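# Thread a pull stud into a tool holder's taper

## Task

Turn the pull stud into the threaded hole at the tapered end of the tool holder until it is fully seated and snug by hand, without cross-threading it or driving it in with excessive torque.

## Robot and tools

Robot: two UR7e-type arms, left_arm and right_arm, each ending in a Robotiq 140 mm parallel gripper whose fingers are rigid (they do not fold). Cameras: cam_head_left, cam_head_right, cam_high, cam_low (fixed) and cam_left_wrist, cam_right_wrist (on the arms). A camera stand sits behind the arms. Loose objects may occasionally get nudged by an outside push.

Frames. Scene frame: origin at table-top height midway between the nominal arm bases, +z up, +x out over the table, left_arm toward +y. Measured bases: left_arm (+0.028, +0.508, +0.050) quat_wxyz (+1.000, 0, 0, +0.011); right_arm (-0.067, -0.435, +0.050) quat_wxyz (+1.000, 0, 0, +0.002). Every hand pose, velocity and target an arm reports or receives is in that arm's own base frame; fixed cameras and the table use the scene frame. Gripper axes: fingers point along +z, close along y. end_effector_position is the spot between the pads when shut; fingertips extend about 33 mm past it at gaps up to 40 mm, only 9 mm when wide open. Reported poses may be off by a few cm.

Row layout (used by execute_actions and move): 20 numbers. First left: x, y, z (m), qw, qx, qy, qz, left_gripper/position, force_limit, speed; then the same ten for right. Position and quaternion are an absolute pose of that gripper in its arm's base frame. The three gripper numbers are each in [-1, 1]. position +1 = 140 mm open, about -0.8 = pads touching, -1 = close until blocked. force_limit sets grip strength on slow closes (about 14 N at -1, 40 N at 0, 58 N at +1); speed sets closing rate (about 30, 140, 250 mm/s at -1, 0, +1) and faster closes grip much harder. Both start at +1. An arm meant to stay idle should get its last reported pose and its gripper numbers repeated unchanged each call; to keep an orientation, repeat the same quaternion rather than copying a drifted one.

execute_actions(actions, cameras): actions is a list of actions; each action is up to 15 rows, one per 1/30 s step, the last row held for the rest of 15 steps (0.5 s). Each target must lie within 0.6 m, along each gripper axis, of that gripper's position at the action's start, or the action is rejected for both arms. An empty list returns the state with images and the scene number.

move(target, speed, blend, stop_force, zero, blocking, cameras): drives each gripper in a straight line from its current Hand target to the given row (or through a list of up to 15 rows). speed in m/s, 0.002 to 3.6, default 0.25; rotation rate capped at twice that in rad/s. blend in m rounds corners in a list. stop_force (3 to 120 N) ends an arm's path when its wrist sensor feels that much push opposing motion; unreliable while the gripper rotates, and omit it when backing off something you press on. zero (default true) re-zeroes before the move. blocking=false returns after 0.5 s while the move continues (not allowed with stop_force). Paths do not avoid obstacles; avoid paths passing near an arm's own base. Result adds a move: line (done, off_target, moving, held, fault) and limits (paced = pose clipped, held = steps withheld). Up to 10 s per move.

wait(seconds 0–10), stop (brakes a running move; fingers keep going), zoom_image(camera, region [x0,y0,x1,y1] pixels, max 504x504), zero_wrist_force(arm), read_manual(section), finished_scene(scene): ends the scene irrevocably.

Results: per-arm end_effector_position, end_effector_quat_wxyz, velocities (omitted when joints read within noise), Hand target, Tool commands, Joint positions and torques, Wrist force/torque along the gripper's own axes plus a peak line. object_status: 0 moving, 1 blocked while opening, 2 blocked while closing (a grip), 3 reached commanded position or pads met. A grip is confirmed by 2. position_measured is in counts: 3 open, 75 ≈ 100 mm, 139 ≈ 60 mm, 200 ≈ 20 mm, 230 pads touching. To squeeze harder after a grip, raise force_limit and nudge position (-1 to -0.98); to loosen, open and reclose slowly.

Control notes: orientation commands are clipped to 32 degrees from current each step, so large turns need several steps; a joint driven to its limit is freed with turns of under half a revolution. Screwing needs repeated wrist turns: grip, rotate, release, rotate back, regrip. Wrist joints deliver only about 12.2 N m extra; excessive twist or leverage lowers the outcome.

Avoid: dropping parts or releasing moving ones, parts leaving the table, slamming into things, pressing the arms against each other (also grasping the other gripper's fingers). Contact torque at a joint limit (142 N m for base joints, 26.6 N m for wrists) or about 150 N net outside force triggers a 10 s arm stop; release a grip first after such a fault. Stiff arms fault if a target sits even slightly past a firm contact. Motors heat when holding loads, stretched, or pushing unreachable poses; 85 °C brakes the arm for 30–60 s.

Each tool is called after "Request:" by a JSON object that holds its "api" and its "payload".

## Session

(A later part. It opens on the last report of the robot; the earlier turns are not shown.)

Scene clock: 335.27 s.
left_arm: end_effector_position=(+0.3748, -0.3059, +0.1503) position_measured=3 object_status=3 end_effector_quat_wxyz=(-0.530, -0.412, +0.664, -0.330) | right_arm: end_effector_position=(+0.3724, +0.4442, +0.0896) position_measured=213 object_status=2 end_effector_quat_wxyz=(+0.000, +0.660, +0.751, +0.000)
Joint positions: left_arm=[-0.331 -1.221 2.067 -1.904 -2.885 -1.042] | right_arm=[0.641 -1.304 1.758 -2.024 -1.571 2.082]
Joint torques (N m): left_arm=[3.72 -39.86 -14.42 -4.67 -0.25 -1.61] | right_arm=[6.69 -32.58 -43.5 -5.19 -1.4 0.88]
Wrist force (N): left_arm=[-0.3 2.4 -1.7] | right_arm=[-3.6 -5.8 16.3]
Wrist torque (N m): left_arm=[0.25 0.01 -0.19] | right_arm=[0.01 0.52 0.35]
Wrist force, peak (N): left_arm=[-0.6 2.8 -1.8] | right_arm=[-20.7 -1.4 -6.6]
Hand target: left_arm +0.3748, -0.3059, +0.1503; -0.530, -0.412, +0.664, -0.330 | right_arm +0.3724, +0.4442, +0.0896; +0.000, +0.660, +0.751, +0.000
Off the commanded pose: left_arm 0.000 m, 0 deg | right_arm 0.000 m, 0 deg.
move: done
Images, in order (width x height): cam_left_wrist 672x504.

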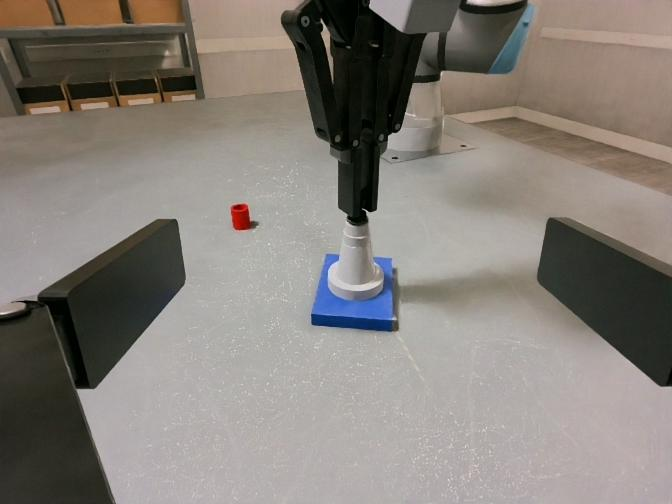

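Request:
{"api": "move", "payload": {"target": [[0.3748,-0.3059,0.1503,-0.530,-0.412,0.664,-0.330,1,1,1,0.3724,0.4442,0.0892,0,0.9004,0.435,0,-1,1,-1]], "speed": 0.25}}

Request:
{"api": "move", "payload": {"target": [[0.3748,-0.3059,0.1503,-0.530,-0.412,0.664,-0.330,1,1,1,0.3724,0.4442,0.0889,0,0.9988,0.05,0,-1,1,-1]], "speed": 0.25, "cameras": ["cam_left_wrist"]}}

Request:
{"api": "zoom_image", "payload": {"camera": "cam_left_wrist", "region": [330, 190, 380, 240]}}

Scene clock: 345.53 s.
left_arm: end_effector_position=(+0.3748, -0.3059, +0.1503) position_measured=3 object_status=3 end_effector_quat_wxyz=(-0.530, -0.412, +0.664, -0.330) | right_arm: end_effector_position=(+0.3724, +0.4442, +0.0892) position_measured=213 object_status=2 end_effector_quat_wxyz=(+0.000, +0.900, +0.435, +0.000)
Joint positions: left_arm=[-0.331 -1.221 2.067 -1.904 -2.885 -1.042] | right_arm=[0.641 -1.304 1.759 -2.025 -1.571 2.882]
Joint torques (N m): left_arm=[3.88 -39.16 -14.34 -4.67 -0.2 -1.69] | right_arm=[3.1 -29.32 -35.52 -7.07 -3.91 0.47]
Wrist force (N): left_arm=[-0.3 2.5 -1.5] | right_arm=[-7.2 -8.3 10.2]
Wrist torque (N m): left_arm=[0.28 0.01 -0.19] | right_arm=[0.06 0.54 0.29]
Wrist force, peak (N): left_arm=[-0.6 2.8 -2.1] | right_arm=[-4.3 -5.1 20.2]
Hand target: left_arm +0.3748, -0.3059, +0.1503; -0.530, -0.412, +0.664, -0.330 | right_arm +0.3724, +0.4442, +0.0892; +0.000, +0.900, +0.435, +0.000
Off the commanded pose: left_arm 0.000 m, 0 deg | right_arm 0.000 m, 0 deg.
move: done

Scene clock: 347.63 s.
left_arm: end_effector_position=(+0.3748, -0.3059, +0.1503) position_measured=3 object_status=3 end_effector_quat_wxyz=(-0.530, -0.412, +0.664, -0.330) | right_arm: end_effector_position=(+0.3724, +0.4442, +0.0889) position_measured=213 object_status=2 end_effector_quat_wxyz=(+0.000, +0.999, +0.050, +0.000)
Joint positions: left_arm=[-0.331 -1.221 2.067 -1.904 -2.885 -1.042] | right_arm=[0.641 -1.304 1.759 -2.026 -1.571 3.682]
Joint torques (N m): left_arm=[4.04 -39.5 -14.3 -4.76 -0.22 -1.6] | right_arm=[0.78 -30.32 -37.31 -6.18 -5.65 0.56]
Wrist force (N): left_arm=[-0.5 2.4 -1.6] | right_arm=[-14.2 -9.8 12.5]
Wrist torque (N m): left_arm=[0.24 0.03 -0.18] | right_arm=[0.07 0.71 0.28]
Wrist force, peak (N): left_arm=[-0.4 2.8 -1.7] | right_arm=[-15.3 -9.9 12.4]
Hand target: left_arm +0.3748, -0.3059, +0.1503; -0.530, -0.412, +0.664, -0.330 | right_arm +0.3724, +0.4442, +0.0889; +0.000, +0.999, +0.050, +0.000
Off the commanded pose: left_arm 0.000 m, 0 deg | right_arm 0.000 m, 0 deg.
move: done
Images, in order (width x height): cam_left_wrist 672x504.

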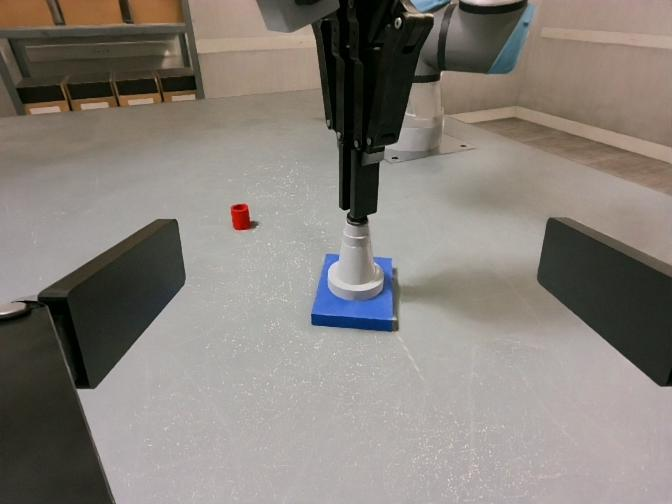

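Scaled by 10.080 from the camera's 672x504 image, which has a finer 960x720 frame.

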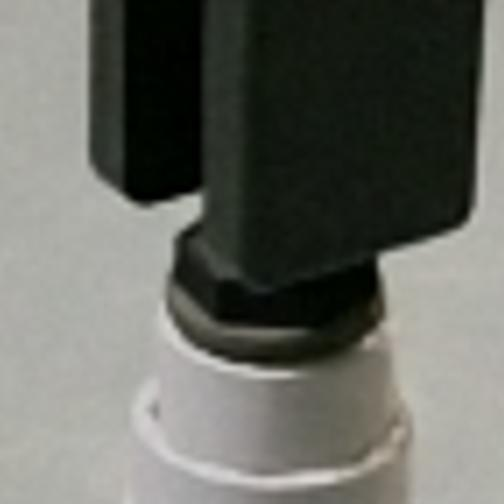

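Nearly or fully seated; torque is not clear yet, so I continue turning.

Request:
{"api": "move", "payload": {"target": [[0.3748,-0.3059,0.1503,-0.530,-0.412,0.664,-0.330,1,1,1,0.3724,0.4442,0.0885,0,0.9394,-0.3429,0,-1,1,-1]], "speed": 0.25}}

Request:
{"api": "move", "payload": {"target": [[0.3748,-0.3059,0.1503,-0.530,-0.412,0.664,-0.330,1,1,1,0.3724,0.4442,0.0883,0,0.7317,-0.6816,0,-1,1,-1]], "speed": 0.25}}

Request:
{"api": "move", "payload": {"target": [[0.3748,-0.3059,0.1503,-0.530,-0.412,0.664,-0.330,1,1,1,0.3724,0.4442,0.0882,0,0.4536,-0.8912,0,-1,1,-1]], "speed": 0.25, "cameras": ["cam_left_wrist"]}}

Request:
{"api": "zoom_image", "payload": {"camera": "cam_left_wrist", "region": [330, 190, 380, 240]}}

Scene clock: 356.97 s.
left_arm: end_effector_position=(+0.3748, -0.3059, +0.1503) position_measured=3 object_status=3 end_effector_quat_wxyz=(-0.530, -0.412, +0.664, -0.330) | right_arm: end_effector_position=(+0.3724, +0.4442, +0.0885) position_measured=213 object_status=2 end_effector_quat_wxyz=(+0.000, +0.939, -0.343, +0.000)
Joint positions: left_arm=[-0.331 -1.221 2.067 -1.904 -2.885 -1.042] | right_arm=[0.641 -1.303 1.76 -2.027 -1.571 4.482]
Joint torques (N m): left_arm=[2.98 -40.03 -14.12 -4.62 -0.28 -1.51] | right_arm=[-0.46 -27.91 -33.37 -4.53 -6.69 0.63]
Wrist force (N): left_arm=[-0.2 2.3 -1.8] | right_arm=[-21.2 -5.1 10.3]
Wrist torque (N m): left_arm=[0.22 -0.02 -0.18] | right_arm=[0.02 0.83 0.26]
Wrist force, peak (N): left_arm=[-0.5 2.5 -2.1] | right_arm=[-22.9 -4.9 10.5]
Hand target: left_arm +0.3748, -0.3059, +0.1503; -0.530, -0.412, +0.664, -0.330 | right_arm +0.3724, +0.4442, +0.0885; +0.000, +0.939, -0.343, +0.000
Off the commanded pose: left_arm 0.000 m, 0 deg | right_arm 0.000 m, 0 deg.
move: done

Scene clock: 359.03 s.
left_arm: end_effector_position=(+0.3748, -0.3059, +0.1503) position_measured=3 object_status=3 end_effector_quat_wxyz=(-0.530, -0.412, +0.664, -0.330) | right_arm: end_effector_position=(+0.3724, +0.4442, +0.0883) position_measured=213 object_status=2 end_effector_quat_wxyz=(+0.000, +0.732, -0.682, +0.000)
Joint positions: left_arm=[-0.331 -1.221 2.067 -1.904 -2.885 -1.042] | right_arm=[0.641 -1.303 1.76 -2.027 -1.571 5.282]
Joint torques (N m): left_arm=[3.53 -39.49 -14.07 -4.63 -0.36 -1.49] | right_arm=[1.36 -32.09 -35.65 -3.37 -6.14 0.5]
Wrist force (N): left_arm=[-0.6 2.4 -1.9] | right_arm=[-21.9 0.1 19.2]
Wrist torque (N m): left_arm=[0.24 0.07 -0.18] | right_arm=[-0.04 0.82 0.24]
Wrist force, peak (N): left_arm=[-0.6 2.8 -1.5] | right_arm=[-22.3 0.8 19.0]
Hand target: left_arm +0.3748, -0.3059, +0.1503; -0.530, -0.412, +0.664, -0.330 | right_arm +0.3724, +0.4442, +0.0883; +0.000, +0.732, -0.682, +0.000
Off the commanded pose: left_arm 0.000 m, 0 deg | right_arm 0.000 m, 0 deg.
move: done

Scene clock: 360.93 s.
left_arm: end_effector_position=(+0.3748, -0.3059, +0.1503) position_measured=3 object_status=3 end_effector_quat_wxyz=(-0.530, -0.412, +0.664, -0.330) | right_arm: end_effector_position=(+0.3724, +0.4442, +0.0882) position_measured=213 object_status=2 end_effector_quat_wxyz=(+0.000, -0.454, +0.891, +0.000)
Joint positions: left_arm=[-0.331 -1.221 2.067 -1.904 -2.885 -1.042] | right_arm=[0.641 -1.303 1.76 -2.028 -1.571 5.982]
Joint torques (N m): left_arm=[3.34 -39.54 -13.69 -4.58 -0.18 -1.63] | right_arm=[4.3 -38.19 -38.18 -3.24 -4.73 0.64]
Wrist force (N): left_arm=[-0.4 2.1 -1.5] | right_arm=[-19.3 3.8 28.8]
Wrist torque (N m): left_arm=[0.17 0.02 -0.18] | right_arm=[-0.26 0.75 0.25]
Wrist force, peak (N): left_arm=[-0.4 2.6 -2.0] | right_arm=[-18.5 3.0 31.2]
Hand target: left_arm +0.3748, -0.3059, +0.1503; -0.530, -0.412, +0.664, -0.330 | right_arm +0.3724, +0.4442, +0.0882; +0.000, -0.454, +0.891, +0.000
Off the commanded pose: left_arm 0.000 m, 0 deg | right_arm 0.000 m, 0 deg.
move: done
Images, in order (width x height): cam_left_wrist 672x504.

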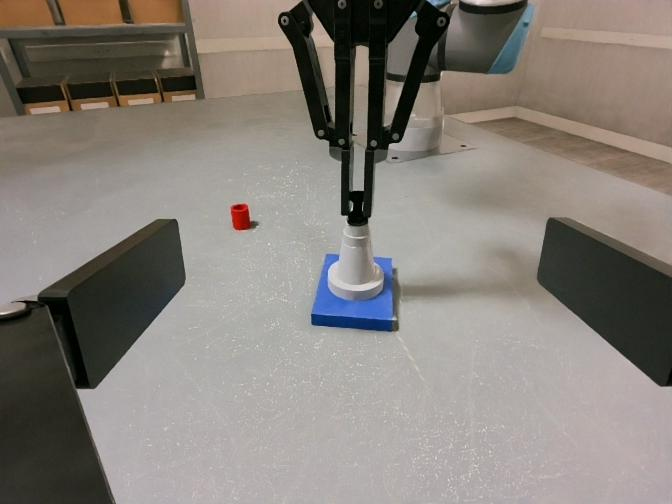

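Scaled by 10.080 from the camera's 672x504 image, which has a finer 960x720 frame.

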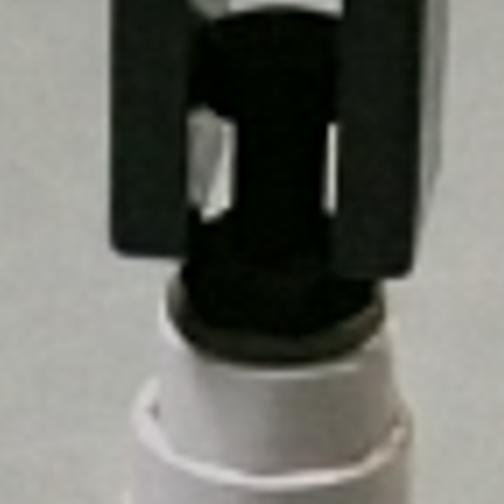

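Request:
{"api": "move", "payload": {"target": [[0.3748,-0.3059,0.1503,-0.530,-0.412,0.664,-0.330,1,1,1,0.3724,0.4442,0.0882,0,0.4536,-0.8912,0,-0.2,1,-1],[0.3748,-0.3059,0.1503,-0.530,-0.412,0.664,-0.330,1,1,1,0.3724,0.4442,0.0882,0,0.9922,-0.1247,0,-0.2,1,-1],[0.3748,-0.3059,0.1503,-0.530,-0.412,0.664,-0.330,1,1,1,0.3724,0.4442,0.0878,0,0.66,0.7513,0,-0.2,1,-1]], "speed": 0.9, "cameras": ["cam_left_wrist"]}}

Request:
{"api": "zoom_image", "payload": {"camera": "cam_left_wrist", "region": [330, 190, 380, 240]}}

Request:
{"api": "move", "payload": {"target": [[0.3748,-0.3059,0.1503,-0.530,-0.412,0.664,-0.330,1,1,1,0.3724,0.4442,0.0878,0,0.66,0.7513,0,-1,1,-1],[0.3748,-0.3059,0.1503,-0.530,-0.412,0.664,-0.330,1,1,1,0.3724,0.4442,0.0876,0,0.9004,0.435,0,-1,1,-1]], "speed": 0.25}}

Request:
{"api": "move", "payload": {"target": [[0.3748,-0.3059,0.1503,-0.530,-0.412,0.664,-0.330,1,1,1,0.3724,0.4442,0.0874,0,0.9988,0.05,0,-1,1,-1]], "speed": 0.25}}

Request:
{"api": "move", "payload": {"target": [[0.3748,-0.3059,0.1503,-0.530,-0.412,0.664,-0.330,1,1,1,0.3724,0.4442,0.0872,0,0.9394,-0.3429,0,-1,1,-1]], "speed": 0.25}}

Scene clock: 378.83 s.
left_arm: end_effector_position=(+0.3748, -0.3059, +0.1503) position_measured=3 object_status=3 end_effector_quat_wxyz=(-0.530, -0.412, +0.664, -0.330) | right_arm: end_effector_position=(+0.3724, +0.4442, +0.0878) position_measured=154 object_status=3 end_effector_quat_wxyz=(+0.000, +0.660, +0.751, +0.000)
Joint positions: left_arm=[-0.331 -1.221 2.067 -1.904 -2.885 -1.042] | right_arm=[0.641 -1.303 1.761 -2.029 -1.571 2.083]
Joint torques (N m): left_arm=[3.05 -39.99 -14.34 -4.52 -0.38 -1.6] | right_arm=[-5.03 -47.64 -17.13 -1.24 0.28 -0.78]
Wrist force (N): left_arm=[-0.5 2.1 -1.7] | right_arm=[-2.6 -1.2 -2.0]
Wrist torque (N m): left_arm=[0.18 0.05 -0.19] | right_arm=[-0.17 0.30 0.23]
Wrist force, peak (N): left_arm=[-0.4 2.9 -1.6] | right_arm=[-18.6 3.3 29.8]
Hand target: left_arm +0.3748, -0.3059, +0.1503; -0.530, -0.412, +0.664, -0.330 | right_arm +0.3724, +0.4442, +0.0878; +0.000, +0.660, +0.751, +0.000
Off the commanded pose: left_arm 0.000 m, 0 deg | right_arm 0.000 m, 0 deg.
move: done
Images, in order (width x height): cam_left_wrist 672x504.

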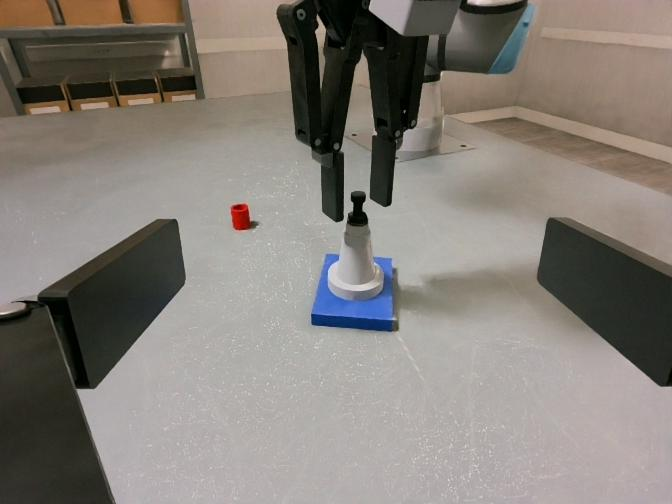

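Scaled by 10.080 from the camera's 672x504 image, which has a finer 960x720 frame.

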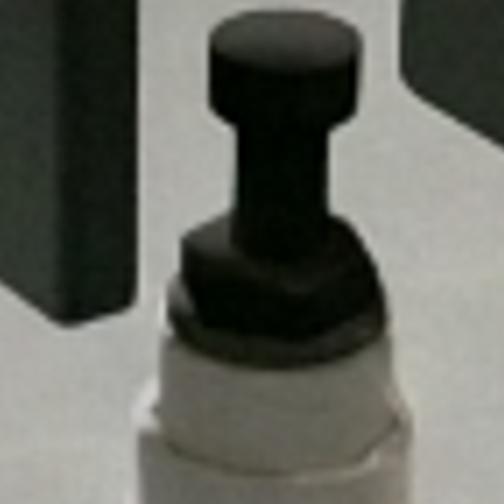

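Scene clock: 382.77 s.
left_arm: end_effector_position=(+0.3748, -0.3059, +0.1503) position_measured=3 object_status=3 end_effector_quat_wxyz=(-0.530, -0.412, +0.664, -0.330) | right_arm: end_effector_position=(+0.3724, +0.4442, +0.0876) position_measured=213 object_status=2 end_effector_quat_wxyz=(+0.000, +0.900, +0.435, +0.000)
Joint positions: left_arm=[-0.331 -1.221 2.067 -1.904 -2.885 -1.042] | right_arm=[0.641 -1.302 1.761 -2.029 -1.571 2.882]
Joint torques (N m): left_arm=[1.76 -39.99 -14.67 -4.6 -0.29 -1.54] | right_arm=[5.04 -19.39 -29.59 -5.32 -3.52 0.54]
Wrist force (N): left_arm=[-0.3 2.5 -1.8] | right_arm=[-8.7 -7.2 -9.4]
Wrist torque (N m): left_arm=[0.26 0.02 -0.19] | right_arm=[-0.04 0.41 0.30]
Wrist force, peak (N): left_arm=[-0.8 2.6 -2.0] | right_arm=[-9.3 -7.7 -9.3]
Hand target: left_arm +0.3748, -0.3059, +0.1503; -0.530, -0.412, +0.664, -0.330 | right_arm +0.3724, +0.4442, +0.0876; +0.000, +0.900, +0.435, +0.000
Off the commanded pose: left_arm 0.000 m, 0 deg | right_arm 0.000 m, 0 deg.
move: done

Scene clock: 384.87 s.
left_arm: end_effector_position=(+0.3748, -0.3059, +0.1503) position_measured=3 object_status=3 end_effector_quat_wxyz=(-0.530, -0.412, +0.664, -0.330) | right_arm: end_effector_position=(+0.3724, +0.4442, +0.0874) position_measured=213 object_status=2 end_effector_quat_wxyz=(+0.000, +0.999, +0.050, +0.000)
Joint positions: left_arm=[-0.331 -1.221 2.067 -1.904 -2.885 -1.042] | right_arm=[0.641 -1.302 1.761 -2.03 -1.571 3.682]
Joint torques (N m): left_arm=[2.2 -39.61 -14.26 -4.66 -0.3 -1.67] | right_arm=[1.69 -21.93 -32.17 -5.61 -4.72 0.47]
Wrist force (N): left_arm=[-0.4 2.4 -1.6] | right_arm=[-15.1 -5.1 -4.3]
Wrist torque (N m): left_arm=[0.24 0.02 -0.19] | right_arm=[-0.06 0.67 0.29]
Wrist force, peak (N): left_arm=[-0.5 2.9 -2.0] | right_arm=[-15.6 -5.4 -4.8]
Hand target: left_arm +0.3748, -0.3059, +0.1503; -0.530, -0.412, +0.664, -0.330 | right_arm +0.3724, +0.4442, +0.0874; +0.000, +0.999, +0.050, +0.000
Off the commanded pose: left_arm 0.000 m, 0 deg | right_arm 0.000 m, 0 deg.
move: done

Scene clock: 386.97 s.
left_arm: end_effector_position=(+0.3748, -0.3059, +0.1503) position_measured=3 object_status=3 end_effector_quat_wxyz=(-0.530, -0.412, +0.664, -0.330) | right_arm: end_effector_position=(+0.3724, +0.4442, +0.0872) position_measured=213 object_status=2 end_effector_quat_wxyz=(+0.000, +0.939, -0.343, +0.000)
Joint positions: left_arm=[-0.331 -1.221 2.067 -1.904 -2.885 -1.042] | right_arm=[0.641 -1.302 1.761 -2.03 -1.571 4.482]
Joint torques (N m): left_arm=[1.92 -39.63 -13.92 -4.59 -0.33 -1.59] | right_arm=[9.07 -20.88 -28.69 -2.86 -1.14 0.62]
Wrist force (N): left_arm=[-0.5 2.4 -1.6] | right_arm=[-0.4 1.6 -5.0]
Wrist torque (N m): left_arm=[0.24 0.05 -0.18] | right_arm=[-0.13 0.36 0.03]
Wrist force, peak (N): left_arm=[-0.7 2.6 -2.0] | right_arm=[-22.1 -3.1 -2.3]
Hand target: left_arm +0.3748, -0.3059, +0.1503; -0.530, -0.412, +0.664, -0.330 | right_arm +0.3724, +0.4442, +0.0872; +0.000, +0.939, -0.343, +0.000
Off the commanded pose: left_arm 0.000 m, 0 deg | right_arm 0.000 m, 0 deg.
move: done

Request:
{"api": "move", "payload": {"target": [[0.3748,-0.3059,0.1503,-0.530,-0.412,0.664,-0.330,1,1,1,0.3724,0.4442,0.0872,0,0.7317,-0.6816,0,-1,1,-1]], "speed": 0.2, "cameras": ["cam_left_wrist"]}}

Request:
{"api": "zoom_image", "payload": {"camera": "cam_left_wrist", "region": [330, 190, 380, 240]}}

Scene clock: 397.03 s.
left_arm: end_effector_position=(+0.3748, -0.3059, +0.1503) position_measured=3 object_status=3 end_effector_quat_wxyz=(-0.530, -0.412, +0.664, -0.330) | right_arm: end_effector_position=(+0.3724, +0.4442, +0.0872) position_measured=213 object_status=2 end_effector_quat_wxyz=(+0.000, +0.732, -0.682, +0.000)
Joint positions: left_arm=[-0.331 -1.221 2.067 -1.904 -2.885 -1.042] | right_arm=[0.641 -1.302 1.761 -2.03 -1.571 5.282]
Joint torques (N m): left_arm=[2.59 -39.9 -14.56 -4.77 -0.3 -1.54] | right_arm=[5.31 -40.19 -33.99 -8.26 -2.75 0.6]
Wrist force (N): left_arm=[-0.3 2.4 -1.8] | right_arm=[2.7 10.8 -2.7]
Wrist torque (N m): left_arm=[0.24 0.00 -0.19] | right_arm=[-0.31 0.25 0.00]
Wrist force, peak (N): left_arm=[-0.8 2.6 -1.9] | right_arm=[2.9 11.6 -3.3]
Hand target: left_arm +0.3748, -0.3059, +0.1503; -0.530, -0.412, +0.664, -0.330 | right_arm +0.3724, +0.4442, +0.0872; +0.000, +0.732, -0.682, +0.000
Off the commanded pose: left_arm 0.000 m, 0 deg | right_arm 0.000 m, 0 deg.
move: done
Images, in order (width x height): cam_left_wrist 672x504.

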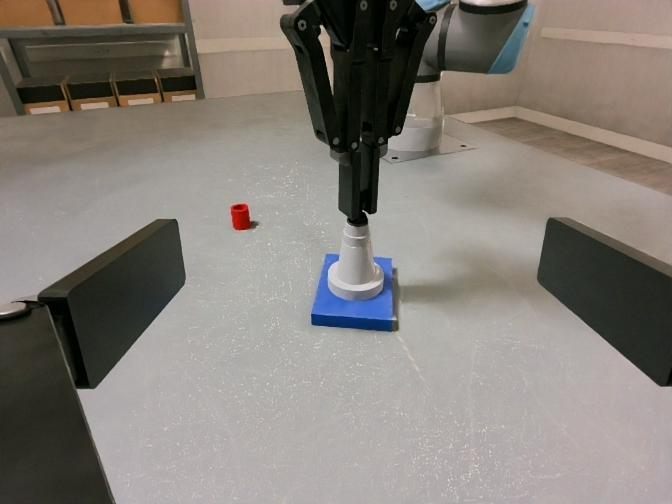

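Scaled by 10.080 from the camera's 672x504 image, which has a finer 960x720 frame.

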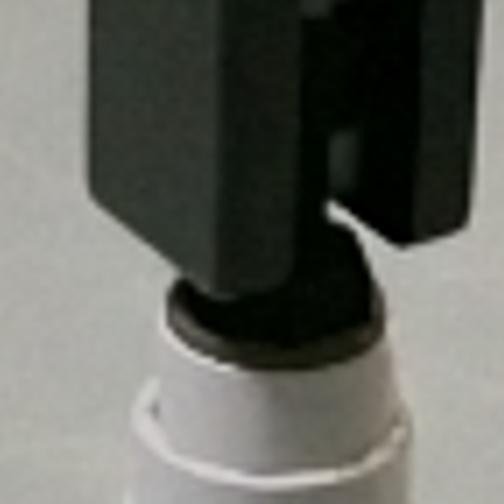

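Request:
{"api": "move", "payload": {"target": [[0.3748,-0.3059,0.1503,-0.530,-0.412,0.664,-0.330,1,1,1,0.3724,0.4442,0.0872,0,0.7317,-0.6816,0,-0.98,0,-1],[0.3748,-0.3059,0.1503,-0.530,-0.412,0.664,-0.330,1,1,1,0.3724,0.4442,0.0872,0,0.4536,-0.8912,0,-0.98,0,-1]], "speed": 0.2}}

Scene clock: 405.83 s.
left_arm: end_effector_position=(+0.3748, -0.3059, +0.1503) position_measured=3 object_status=3 end_effector_quat_wxyz=(-0.530, -0.412, +0.664, -0.330) | right_arm: end_effector_position=(+0.3724, +0.4442, +0.0872) position_measured=213 object_status=2 end_effector_quat_wxyz=(+0.000, -0.454, +0.891, +0.000)
Joint positions: left_arm=[-0.331 -1.221 2.067 -1.904 -2.885 -1.042] | right_arm=[0.641 -1.302 1.761 -2.03 -1.571 5.982]
Joint torques (N m): left_arm=[1.94 -40.02 -14.8 -4.72 -0.22 -1.64] | right_arm=[-0.76 -44.15 -33.85 -5.99 -5.66 0.71]
Wrist force (N): left_arm=[-0.5 2.6 -1.6] | right_arm=[4.9 12.9 -1.8]
Wrist torque (N m): left_arm=[0.28 0.04 -0.19] | right_arm=[-0.45 0.22 0.02]
Wrist force, peak (N): left_arm=[-0.4 2.8 -1.9] | right_arm=[5.5 13.9 -2.5]
Hand target: left_arm +0.3748, -0.3059, +0.1503; -0.530, -0.412, +0.664, -0.330 | right_arm +0.3724, +0.4442, +0.0872; +0.000, -0.454, +0.891, +0.000
Off the commanded pose: left_arm 0.000 m, 0 deg | right_arm 0.000 m, 0 deg.
move: done

Request:
{"api": "move", "payload": {"target": [[0.3748,-0.3059,0.1503,-0.530,-0.412,0.664,-0.330,1,1,1,0.3724,0.4442,0.0872,0,0.4536,-0.8912,0,-0.2,0,-1],[0.3748,-0.3059,0.1503,-0.530,-0.412,0.664,-0.330,1,1,1,0.3724,0.4442,0.0872,0,0.9988,0.05,0,-0.2,0,-1]], "speed": 0.8}}

Request:
{"api": "move", "payload": {"target": [[0.3748,-0.3059,0.1503,-0.530,-0.412,0.664,-0.330,1,1,1,0.3724,0.4442,0.0872,0,0.9988,0.05,0,-1,-0.02,-1],[0.3748,-0.3059,0.1503,-0.530,-0.412,0.664,-0.330,1,1,1,0.3724,0.4442,0.0872,0,0.9394,-0.3429,0,-1,-0.02,-1]], "speed": 0.2}}

Request:
{"api": "move", "payload": {"target": [[0.3748,-0.3059,0.1503,-0.530,-0.412,0.664,-0.330,1,1,1,0.3724,0.4442,0.0872,0,0.7317,-0.6816,0,-1,-0.02,-1]], "speed": 0.2}}

Scene clock: 420.00 s.
left_arm: end_effector_position=(+0.3748, -0.3059, +0.1503) position_measured=3 object_status=3 end_effector_quat_wxyz=(-0.530, -0.412, +0.664, -0.330) | right_arm: end_effector_position=(+0.3724, +0.4442, +0.0872) position_measured=154 object_status=3 end_effector_quat_wxyz=(+0.000, +0.999, +0.050, +0.000)
Joint positions: left_arm=[-0.331 -1.221 2.067 -1.904 -2.885 -1.042] | right_arm=[0.641 -1.302 1.761 -2.03 -1.571 3.683]
Joint torques (N m): left_arm=[1.31 -39.99 -13.54 -4.65 -0.1 -1.6] | right_arm=[-4.29 -46.98 -16.01 -1.25 -0.14 -0.77]
Wrist force (N): left_arm=[-0.4 2.4 -1.4] | right_arm=[-2.6 -0.7 -2.1]
Wrist torque (N m): left_arm=[0.24 0.02 -0.18] | right_arm=[-0.08 0.29 0.19]
Wrist force, peak (N): left_arm=[-0.7 2.7 -1.9] | right_arm=[4.7 12.7 -2.1]
Hand target: left_arm +0.3748, -0.3059, +0.1503; -0.530, -0.412, +0.664, -0.330 | right_arm +0.3724, +0.4442, +0.0872; +0.000, +0.999, +0.050, +0.000
Off the commanded pose: left_arm 0.000 m, 0 deg | right_arm 0.000 m, 0 deg.
move: done

Scene clock: 423.87 s.
left_arm: end_effector_position=(+0.3748, -0.3059, +0.1503) position_measured=3 object_status=3 end_effector_quat_wxyz=(-0.530, -0.412, +0.664, -0.330) | right_arm: end_effector_position=(+0.3724, +0.4442, +0.0872) position_measured=210 object_status=2 end_effector_quat_wxyz=(+0.000, +0.939, -0.343, +0.000)
Joint positions: left_arm=[-0.331 -1.221 2.067 -1.904 -2.885 -1.042] | right_arm=[0.641 -1.302 1.761 -2.03 -1.571 4.482]
Joint torques (N m): left_arm=[1.37 -39.35 -14.27 -4.7 -0.32 -1.58] | right_arm=[7.89 -35.28 -27.2 -4.38 -1.85 0.49]
Wrist force (N): left_arm=[-0.3 2.3 -1.6] | right_arm=[-1.5 1.6 -2.2]
Wrist torque (N m): left_arm=[0.23 0.00 -0.19] | right_arm=[0.03 0.16 0.23]
Wrist force, peak (N): left_arm=[-0.8 2.7 -1.8] | right_arm=[-0.6 -10.3 -2.7]
Hand target: left_arm +0.3748, -0.3059, +0.1503; -0.530, -0.412, +0.664, -0.330 | right_arm +0.3724, +0.4442, +0.0872; +0.000, +0.939, -0.343, +0.000
Off the commanded pose: left_arm 0.000 m, 0 deg | right_arm 0.000 m, 0 deg.
move: done

Scene clock: 426.33 s.
left_arm: end_effector_position=(+0.3748, -0.3059, +0.1503) position_measured=3 object_status=3 end_effector_quat_wxyz=(-0.530, -0.412, +0.664, -0.330) | right_arm: end_effector_position=(+0.3724, +0.4442, +0.0872) position_measured=210 object_status=2 end_effector_quat_wxyz=(+0.000, +0.732, -0.682, +0.000)
Joint positions: left_arm=[-0.331 -1.221 2.067 -1.904 -2.885 -1.042] | right_arm=[0.641 -1.302 1.761 -2.03 -1.571 5.282]
Joint torques (N m): left_arm=[0.96 -39.85 -14.08 -4.71 -0.26 -1.61] | right_arm=[5.2 -24.24 -37.2 -6.55 -2.74 0.36]
Wrist force (N): left_arm=[-0.3 2.6 -1.7] | right_arm=[3.6 11.4 -2.0]
Wrist torque (N m): left_arm=[0.29 0.01 -0.18] | right_arm=[-0.11 0.01 0.22]
Wrist force, peak (N): left_arm=[-0.4 2.8 -1.8] | right_arm=[4.4 12.2 -2.6]
Hand target: left_arm +0.3748, -0.3059, +0.1503; -0.530, -0.412, +0.664, -0.330 | right_arm +0.3724, +0.4442, +0.0872; +0.000, +0.732, -0.682, +0.000
Off the commanded pose: left_arm 0.000 m, 0 deg | right_arm 0.000 m, 0 deg.
move: done

Request:
{"api": "move", "payload": {"target": [[0.3748,-0.3059,0.1503,-0.530,-0.412,0.664,-0.330,1,1,1,0.3724,0.4442,0.0872,0,0.7317,-0.6816,0,0,1,-1],[0.3748,-0.3059,0.1503,-0.530,-0.412,0.664,-0.330,1,1,1,0.3724,0.4442,0.17,0,0.7317,-0.6816,0,0,1,-1]], "speed": 0.12, "cameras": ["cam_left_wrist"]}}

Request:
{"api": "zoom_image", "payload": {"camera": "cam_left_wrist", "region": [330, 190, 380, 240]}}

Scene clock: 435.67 s.
left_arm: end_effector_position=(+0.3748, -0.3059, +0.1503) position_measured=3 object_status=3 end_effector_quat_wxyz=(-0.530, -0.412, +0.664, -0.330) | right_arm: end_effector_position=(+0.3724, +0.4442, +0.1701) position_measured=129 object_status=3 end_effector_quat_wxyz=(+0.000, +0.732, -0.682, +0.000)
Joint positions: left_arm=[-0.331 -1.221 2.067 -1.904 -2.885 -1.042] | right_arm=[0.641 -1.37 1.623 -1.823 -1.571 5.283]
Joint torques (N m): left_arm=[1 -39.27 -14.22 -4.69 -0.27 -1.59] | right_arm=[5.94 -20.8 -22 -3.02 0.58 0.3]
Wrist force (N): left_arm=[-0.3 2.3 -1.8] | right_arm=[-1.5 0.1 -2.0]
Wrist torque (N m): left_arm=[0.22 0.00 -0.18] | right_arm=[0.04 0.05 0.33]
Wrist force, peak (N): left_arm=[-0.5 2.7 -1.8] | right_arm=[4.5 11.6 -3.5]
Hand target: left_arm +0.3748, -0.3059, +0.1503; -0.530, -0.412, +0.664, -0.330 | right_arm +0.3724, +0.4442, +0.1700; +0.000, +0.732, -0.682, +0.000
Off the commanded pose: left_arm 0.000 m, 0 deg | right_arm 0.000 m, 0 deg.
move: done
Images, in order (width x height): cam_left_wrist 672x504.

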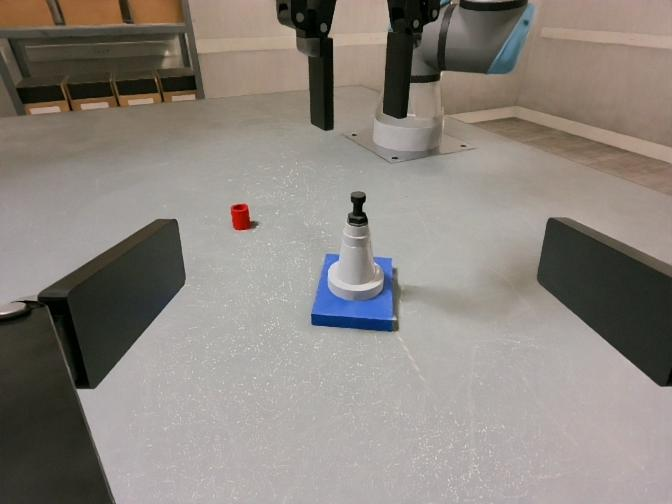

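Scaled by 10.080 from the camera's 672x504 image, which has a finer 960x720 frame.

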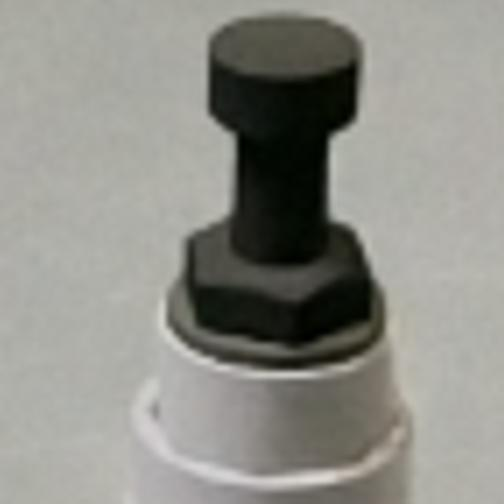

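Request:
{"api": "move", "payload": {"target": [[0.3748,-0.3059,0.1503,-0.530,-0.412,0.664,-0.330,1,1,1,0.3724,0.4442,0.0880,0,0.9988,0.05,0,0,1,-1],[0.3748,-0.3059,0.1503,-0.530,-0.412,0.664,-0.330,1,1,1,0.3724,0.4442,0.0880,0,0.9988,0.05,0,-1,0.1,-1],[0.3748,-0.3059,0.1503,-0.530,-0.412,0.664,-0.330,1,1,1,0.3724,0.4442,0.0880,0,0.9394,-0.3429,0,-1,0.1,-1]], "speed": [0.25,0.2,0.2]}}

Request:
{"api": "move", "payload": {"target": [[0.3748,-0.3059,0.1503,-0.530,-0.412,0.664,-0.330,1,1,1,0.3724,0.4442,0.0880,0,0.7317,-0.6816,0,-1,0.1,-1]], "speed": 0.2, "cameras": ["cam_left_wrist"]}}

Request:
{"api": "zoom_image", "payload": {"camera": "cam_left_wrist", "region": [330, 190, 380, 240]}}

Scene clock: 455.00 s.
left_arm: end_effector_position=(+0.3748, -0.3059, +0.1503) position_measured=3 object_status=3 end_effector_quat_wxyz=(-0.530, -0.412, +0.664, -0.330) | right_arm: end_effector_position=(+0.3724, +0.4442, +0.0880) position_measured=211 object_status=2 end_effector_quat_wxyz=(+0.000, +0.939, -0.343, +0.000)
Joint positions: left_arm=[-0.331 -1.221 2.067 -1.904 -2.885 -1.042] | right_arm=[0.641 -1.303 1.76 -2.028 -1.571 4.482]
Joint torques (N m): left_arm=[0.3 -39.6 -14.58 -4.7 -0.27 -1.62] | right_arm=[8.87 -36.16 -26.44 -4.45 -1.91 0.49]
Wrist force (N): left_arm=[-0.4 2.5 -1.2] | right_arm=[-1.6 1.7 -3.1]
Wrist torque (N m): left_arm=[0.26 0.02 -0.18] | right_arm=[-0.01 0.14 0.12]
Wrist force, peak (N): left_arm=[-0.3 3.0 -1.8] | right_arm=[-2.8 -9.8 -3.0]
Hand target: left_arm +0.3748, -0.3059, +0.1503; -0.530, -0.412, +0.664, -0.330 | right_arm +0.3724, +0.4442, +0.0880; +0.000, +0.939, -0.343, +0.000
Off the commanded pose: left_arm 0.000 m, 0 deg | right_arm 0.000 m, 0 deg.
move: done

Scene clock: 457.47 s.
left_arm: end_effector_position=(+0.3748, -0.3059, +0.1503) position_measured=3 object_status=3 end_effector_quat_wxyz=(-0.530, -0.412, +0.664, -0.330) | right_arm: end_effector_position=(+0.3724, +0.4442, +0.0880) position_measured=211 object_status=2 end_effector_quat_wxyz=(+0.000, +0.732, -0.682, +0.000)
Joint positions: left_arm=[-0.331 -1.221 2.067 -1.904 -2.885 -1.042] | right_arm=[0.641 -1.303 1.76 -2.028 -1.571 5.282]
Joint torques (N m): left_arm=[-0.56 -39.55 -14.17 -4.59 -0.36 -1.56] | right_arm=[5.66 -26.68 -37.92 -6.51 -2.51 0.44]
Wrist force (N): left_arm=[-0.6 2.6 -1.6] | right_arm=[4.4 11.3 -2.6]
Wrist torque (N m): left_arm=[0.29 0.07 -0.18] | right_arm=[-0.18 -0.04 0.09]
Wrist force, peak (N): left_arm=[-0.7 2.6 -2.0] | right_arm=[5.6 11.7 -3.2]
Hand target: left_arm +0.3748, -0.3059, +0.1503; -0.530, -0.412, +0.664, -0.330 | right_arm +0.3724, +0.4442, +0.0880; +0.000, +0.732, -0.682, +0.000
Off the commanded pose: left_arm 0.000 m, 0 deg | right_arm 0.000 m, 0 deg.
move: done
Images, in order (width x height): cam_left_wrist 672x504.

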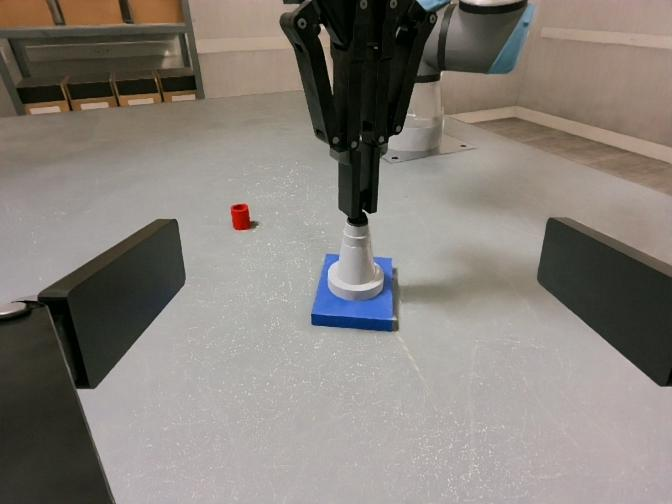

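Scaled by 10.080 from the camera's 672x504 image, which has a finer 960x720 frame.

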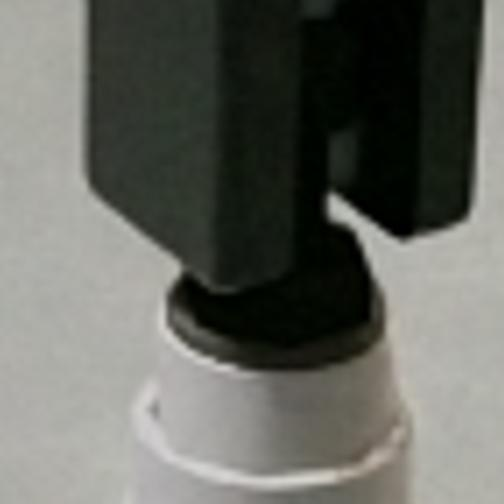

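Request:
{"api": "move", "payload": {"target": [[0.3748,-0.3059,0.1503,-0.530,-0.412,0.664,-0.330,1,1,1,0.3724,0.4442,0.0880,0,0.7317,-0.6816,0,0,1,-1],[0.3748,-0.3059,0.1503,-0.530,-0.412,0.664,-0.330,1,1,1,0.3724,0.4442,0.17,0,0.7317,-0.6816,0,0,1,-1]], "speed": 0.15}}

Request:
{"api": "finished_scene", "payload": {"scene": 2}}

Scene clock: 465.70 s.
left_arm: end_effector_position=(+0.3748, -0.3059, +0.1503) position_measured=3 object_status=3 end_effector_quat_wxyz=(-0.530, -0.412, +0.664, -0.330) | right_arm: end_effector_position=(+0.3724, +0.4442, +0.1700) position_measured=129 object_status=3 end_effector_quat_wxyz=(+0.000, +0.732, -0.682, +0.000)
Joint positions: left_arm=[-0.331 -1.221 2.067 -1.904 -2.885 -1.042] | right_arm=[0.641 -1.37 1.623 -1.823 -1.571 5.283]
Joint torques (N m): left_arm=[0.14 -40.05 -14.38 -4.61 -0.38 -1.71] | right_arm=[3.97 -20.62 -25.1 -1.95 0.33 0.08]
Wrist force (N): left_arm=[-0.5 2.4 -1.6] | right_arm=[-2.3 -0.3 -1.7]
Wrist torque (N m): left_arm=[0.24 0.06 -0.18] | right_arm=[-0.03 0.22 0.33]
Wrist force, peak (N): left_arm=[-0.3 2.9 -1.7] | right_arm=[5.6 11.7 -3.8]
Hand target: left_arm +0.3748, -0.3059, +0.1503; -0.530, -0.412, +0.664, -0.330 | right_arm +0.3724, +0.4442, +0.1700; +0.000, +0.732, -0.682, +0.000
Off the commanded pose: left_arm 0.000 m, 0 deg | right_arm 0.000 m, 0 deg.
move: done

The scene is finished: the task was done.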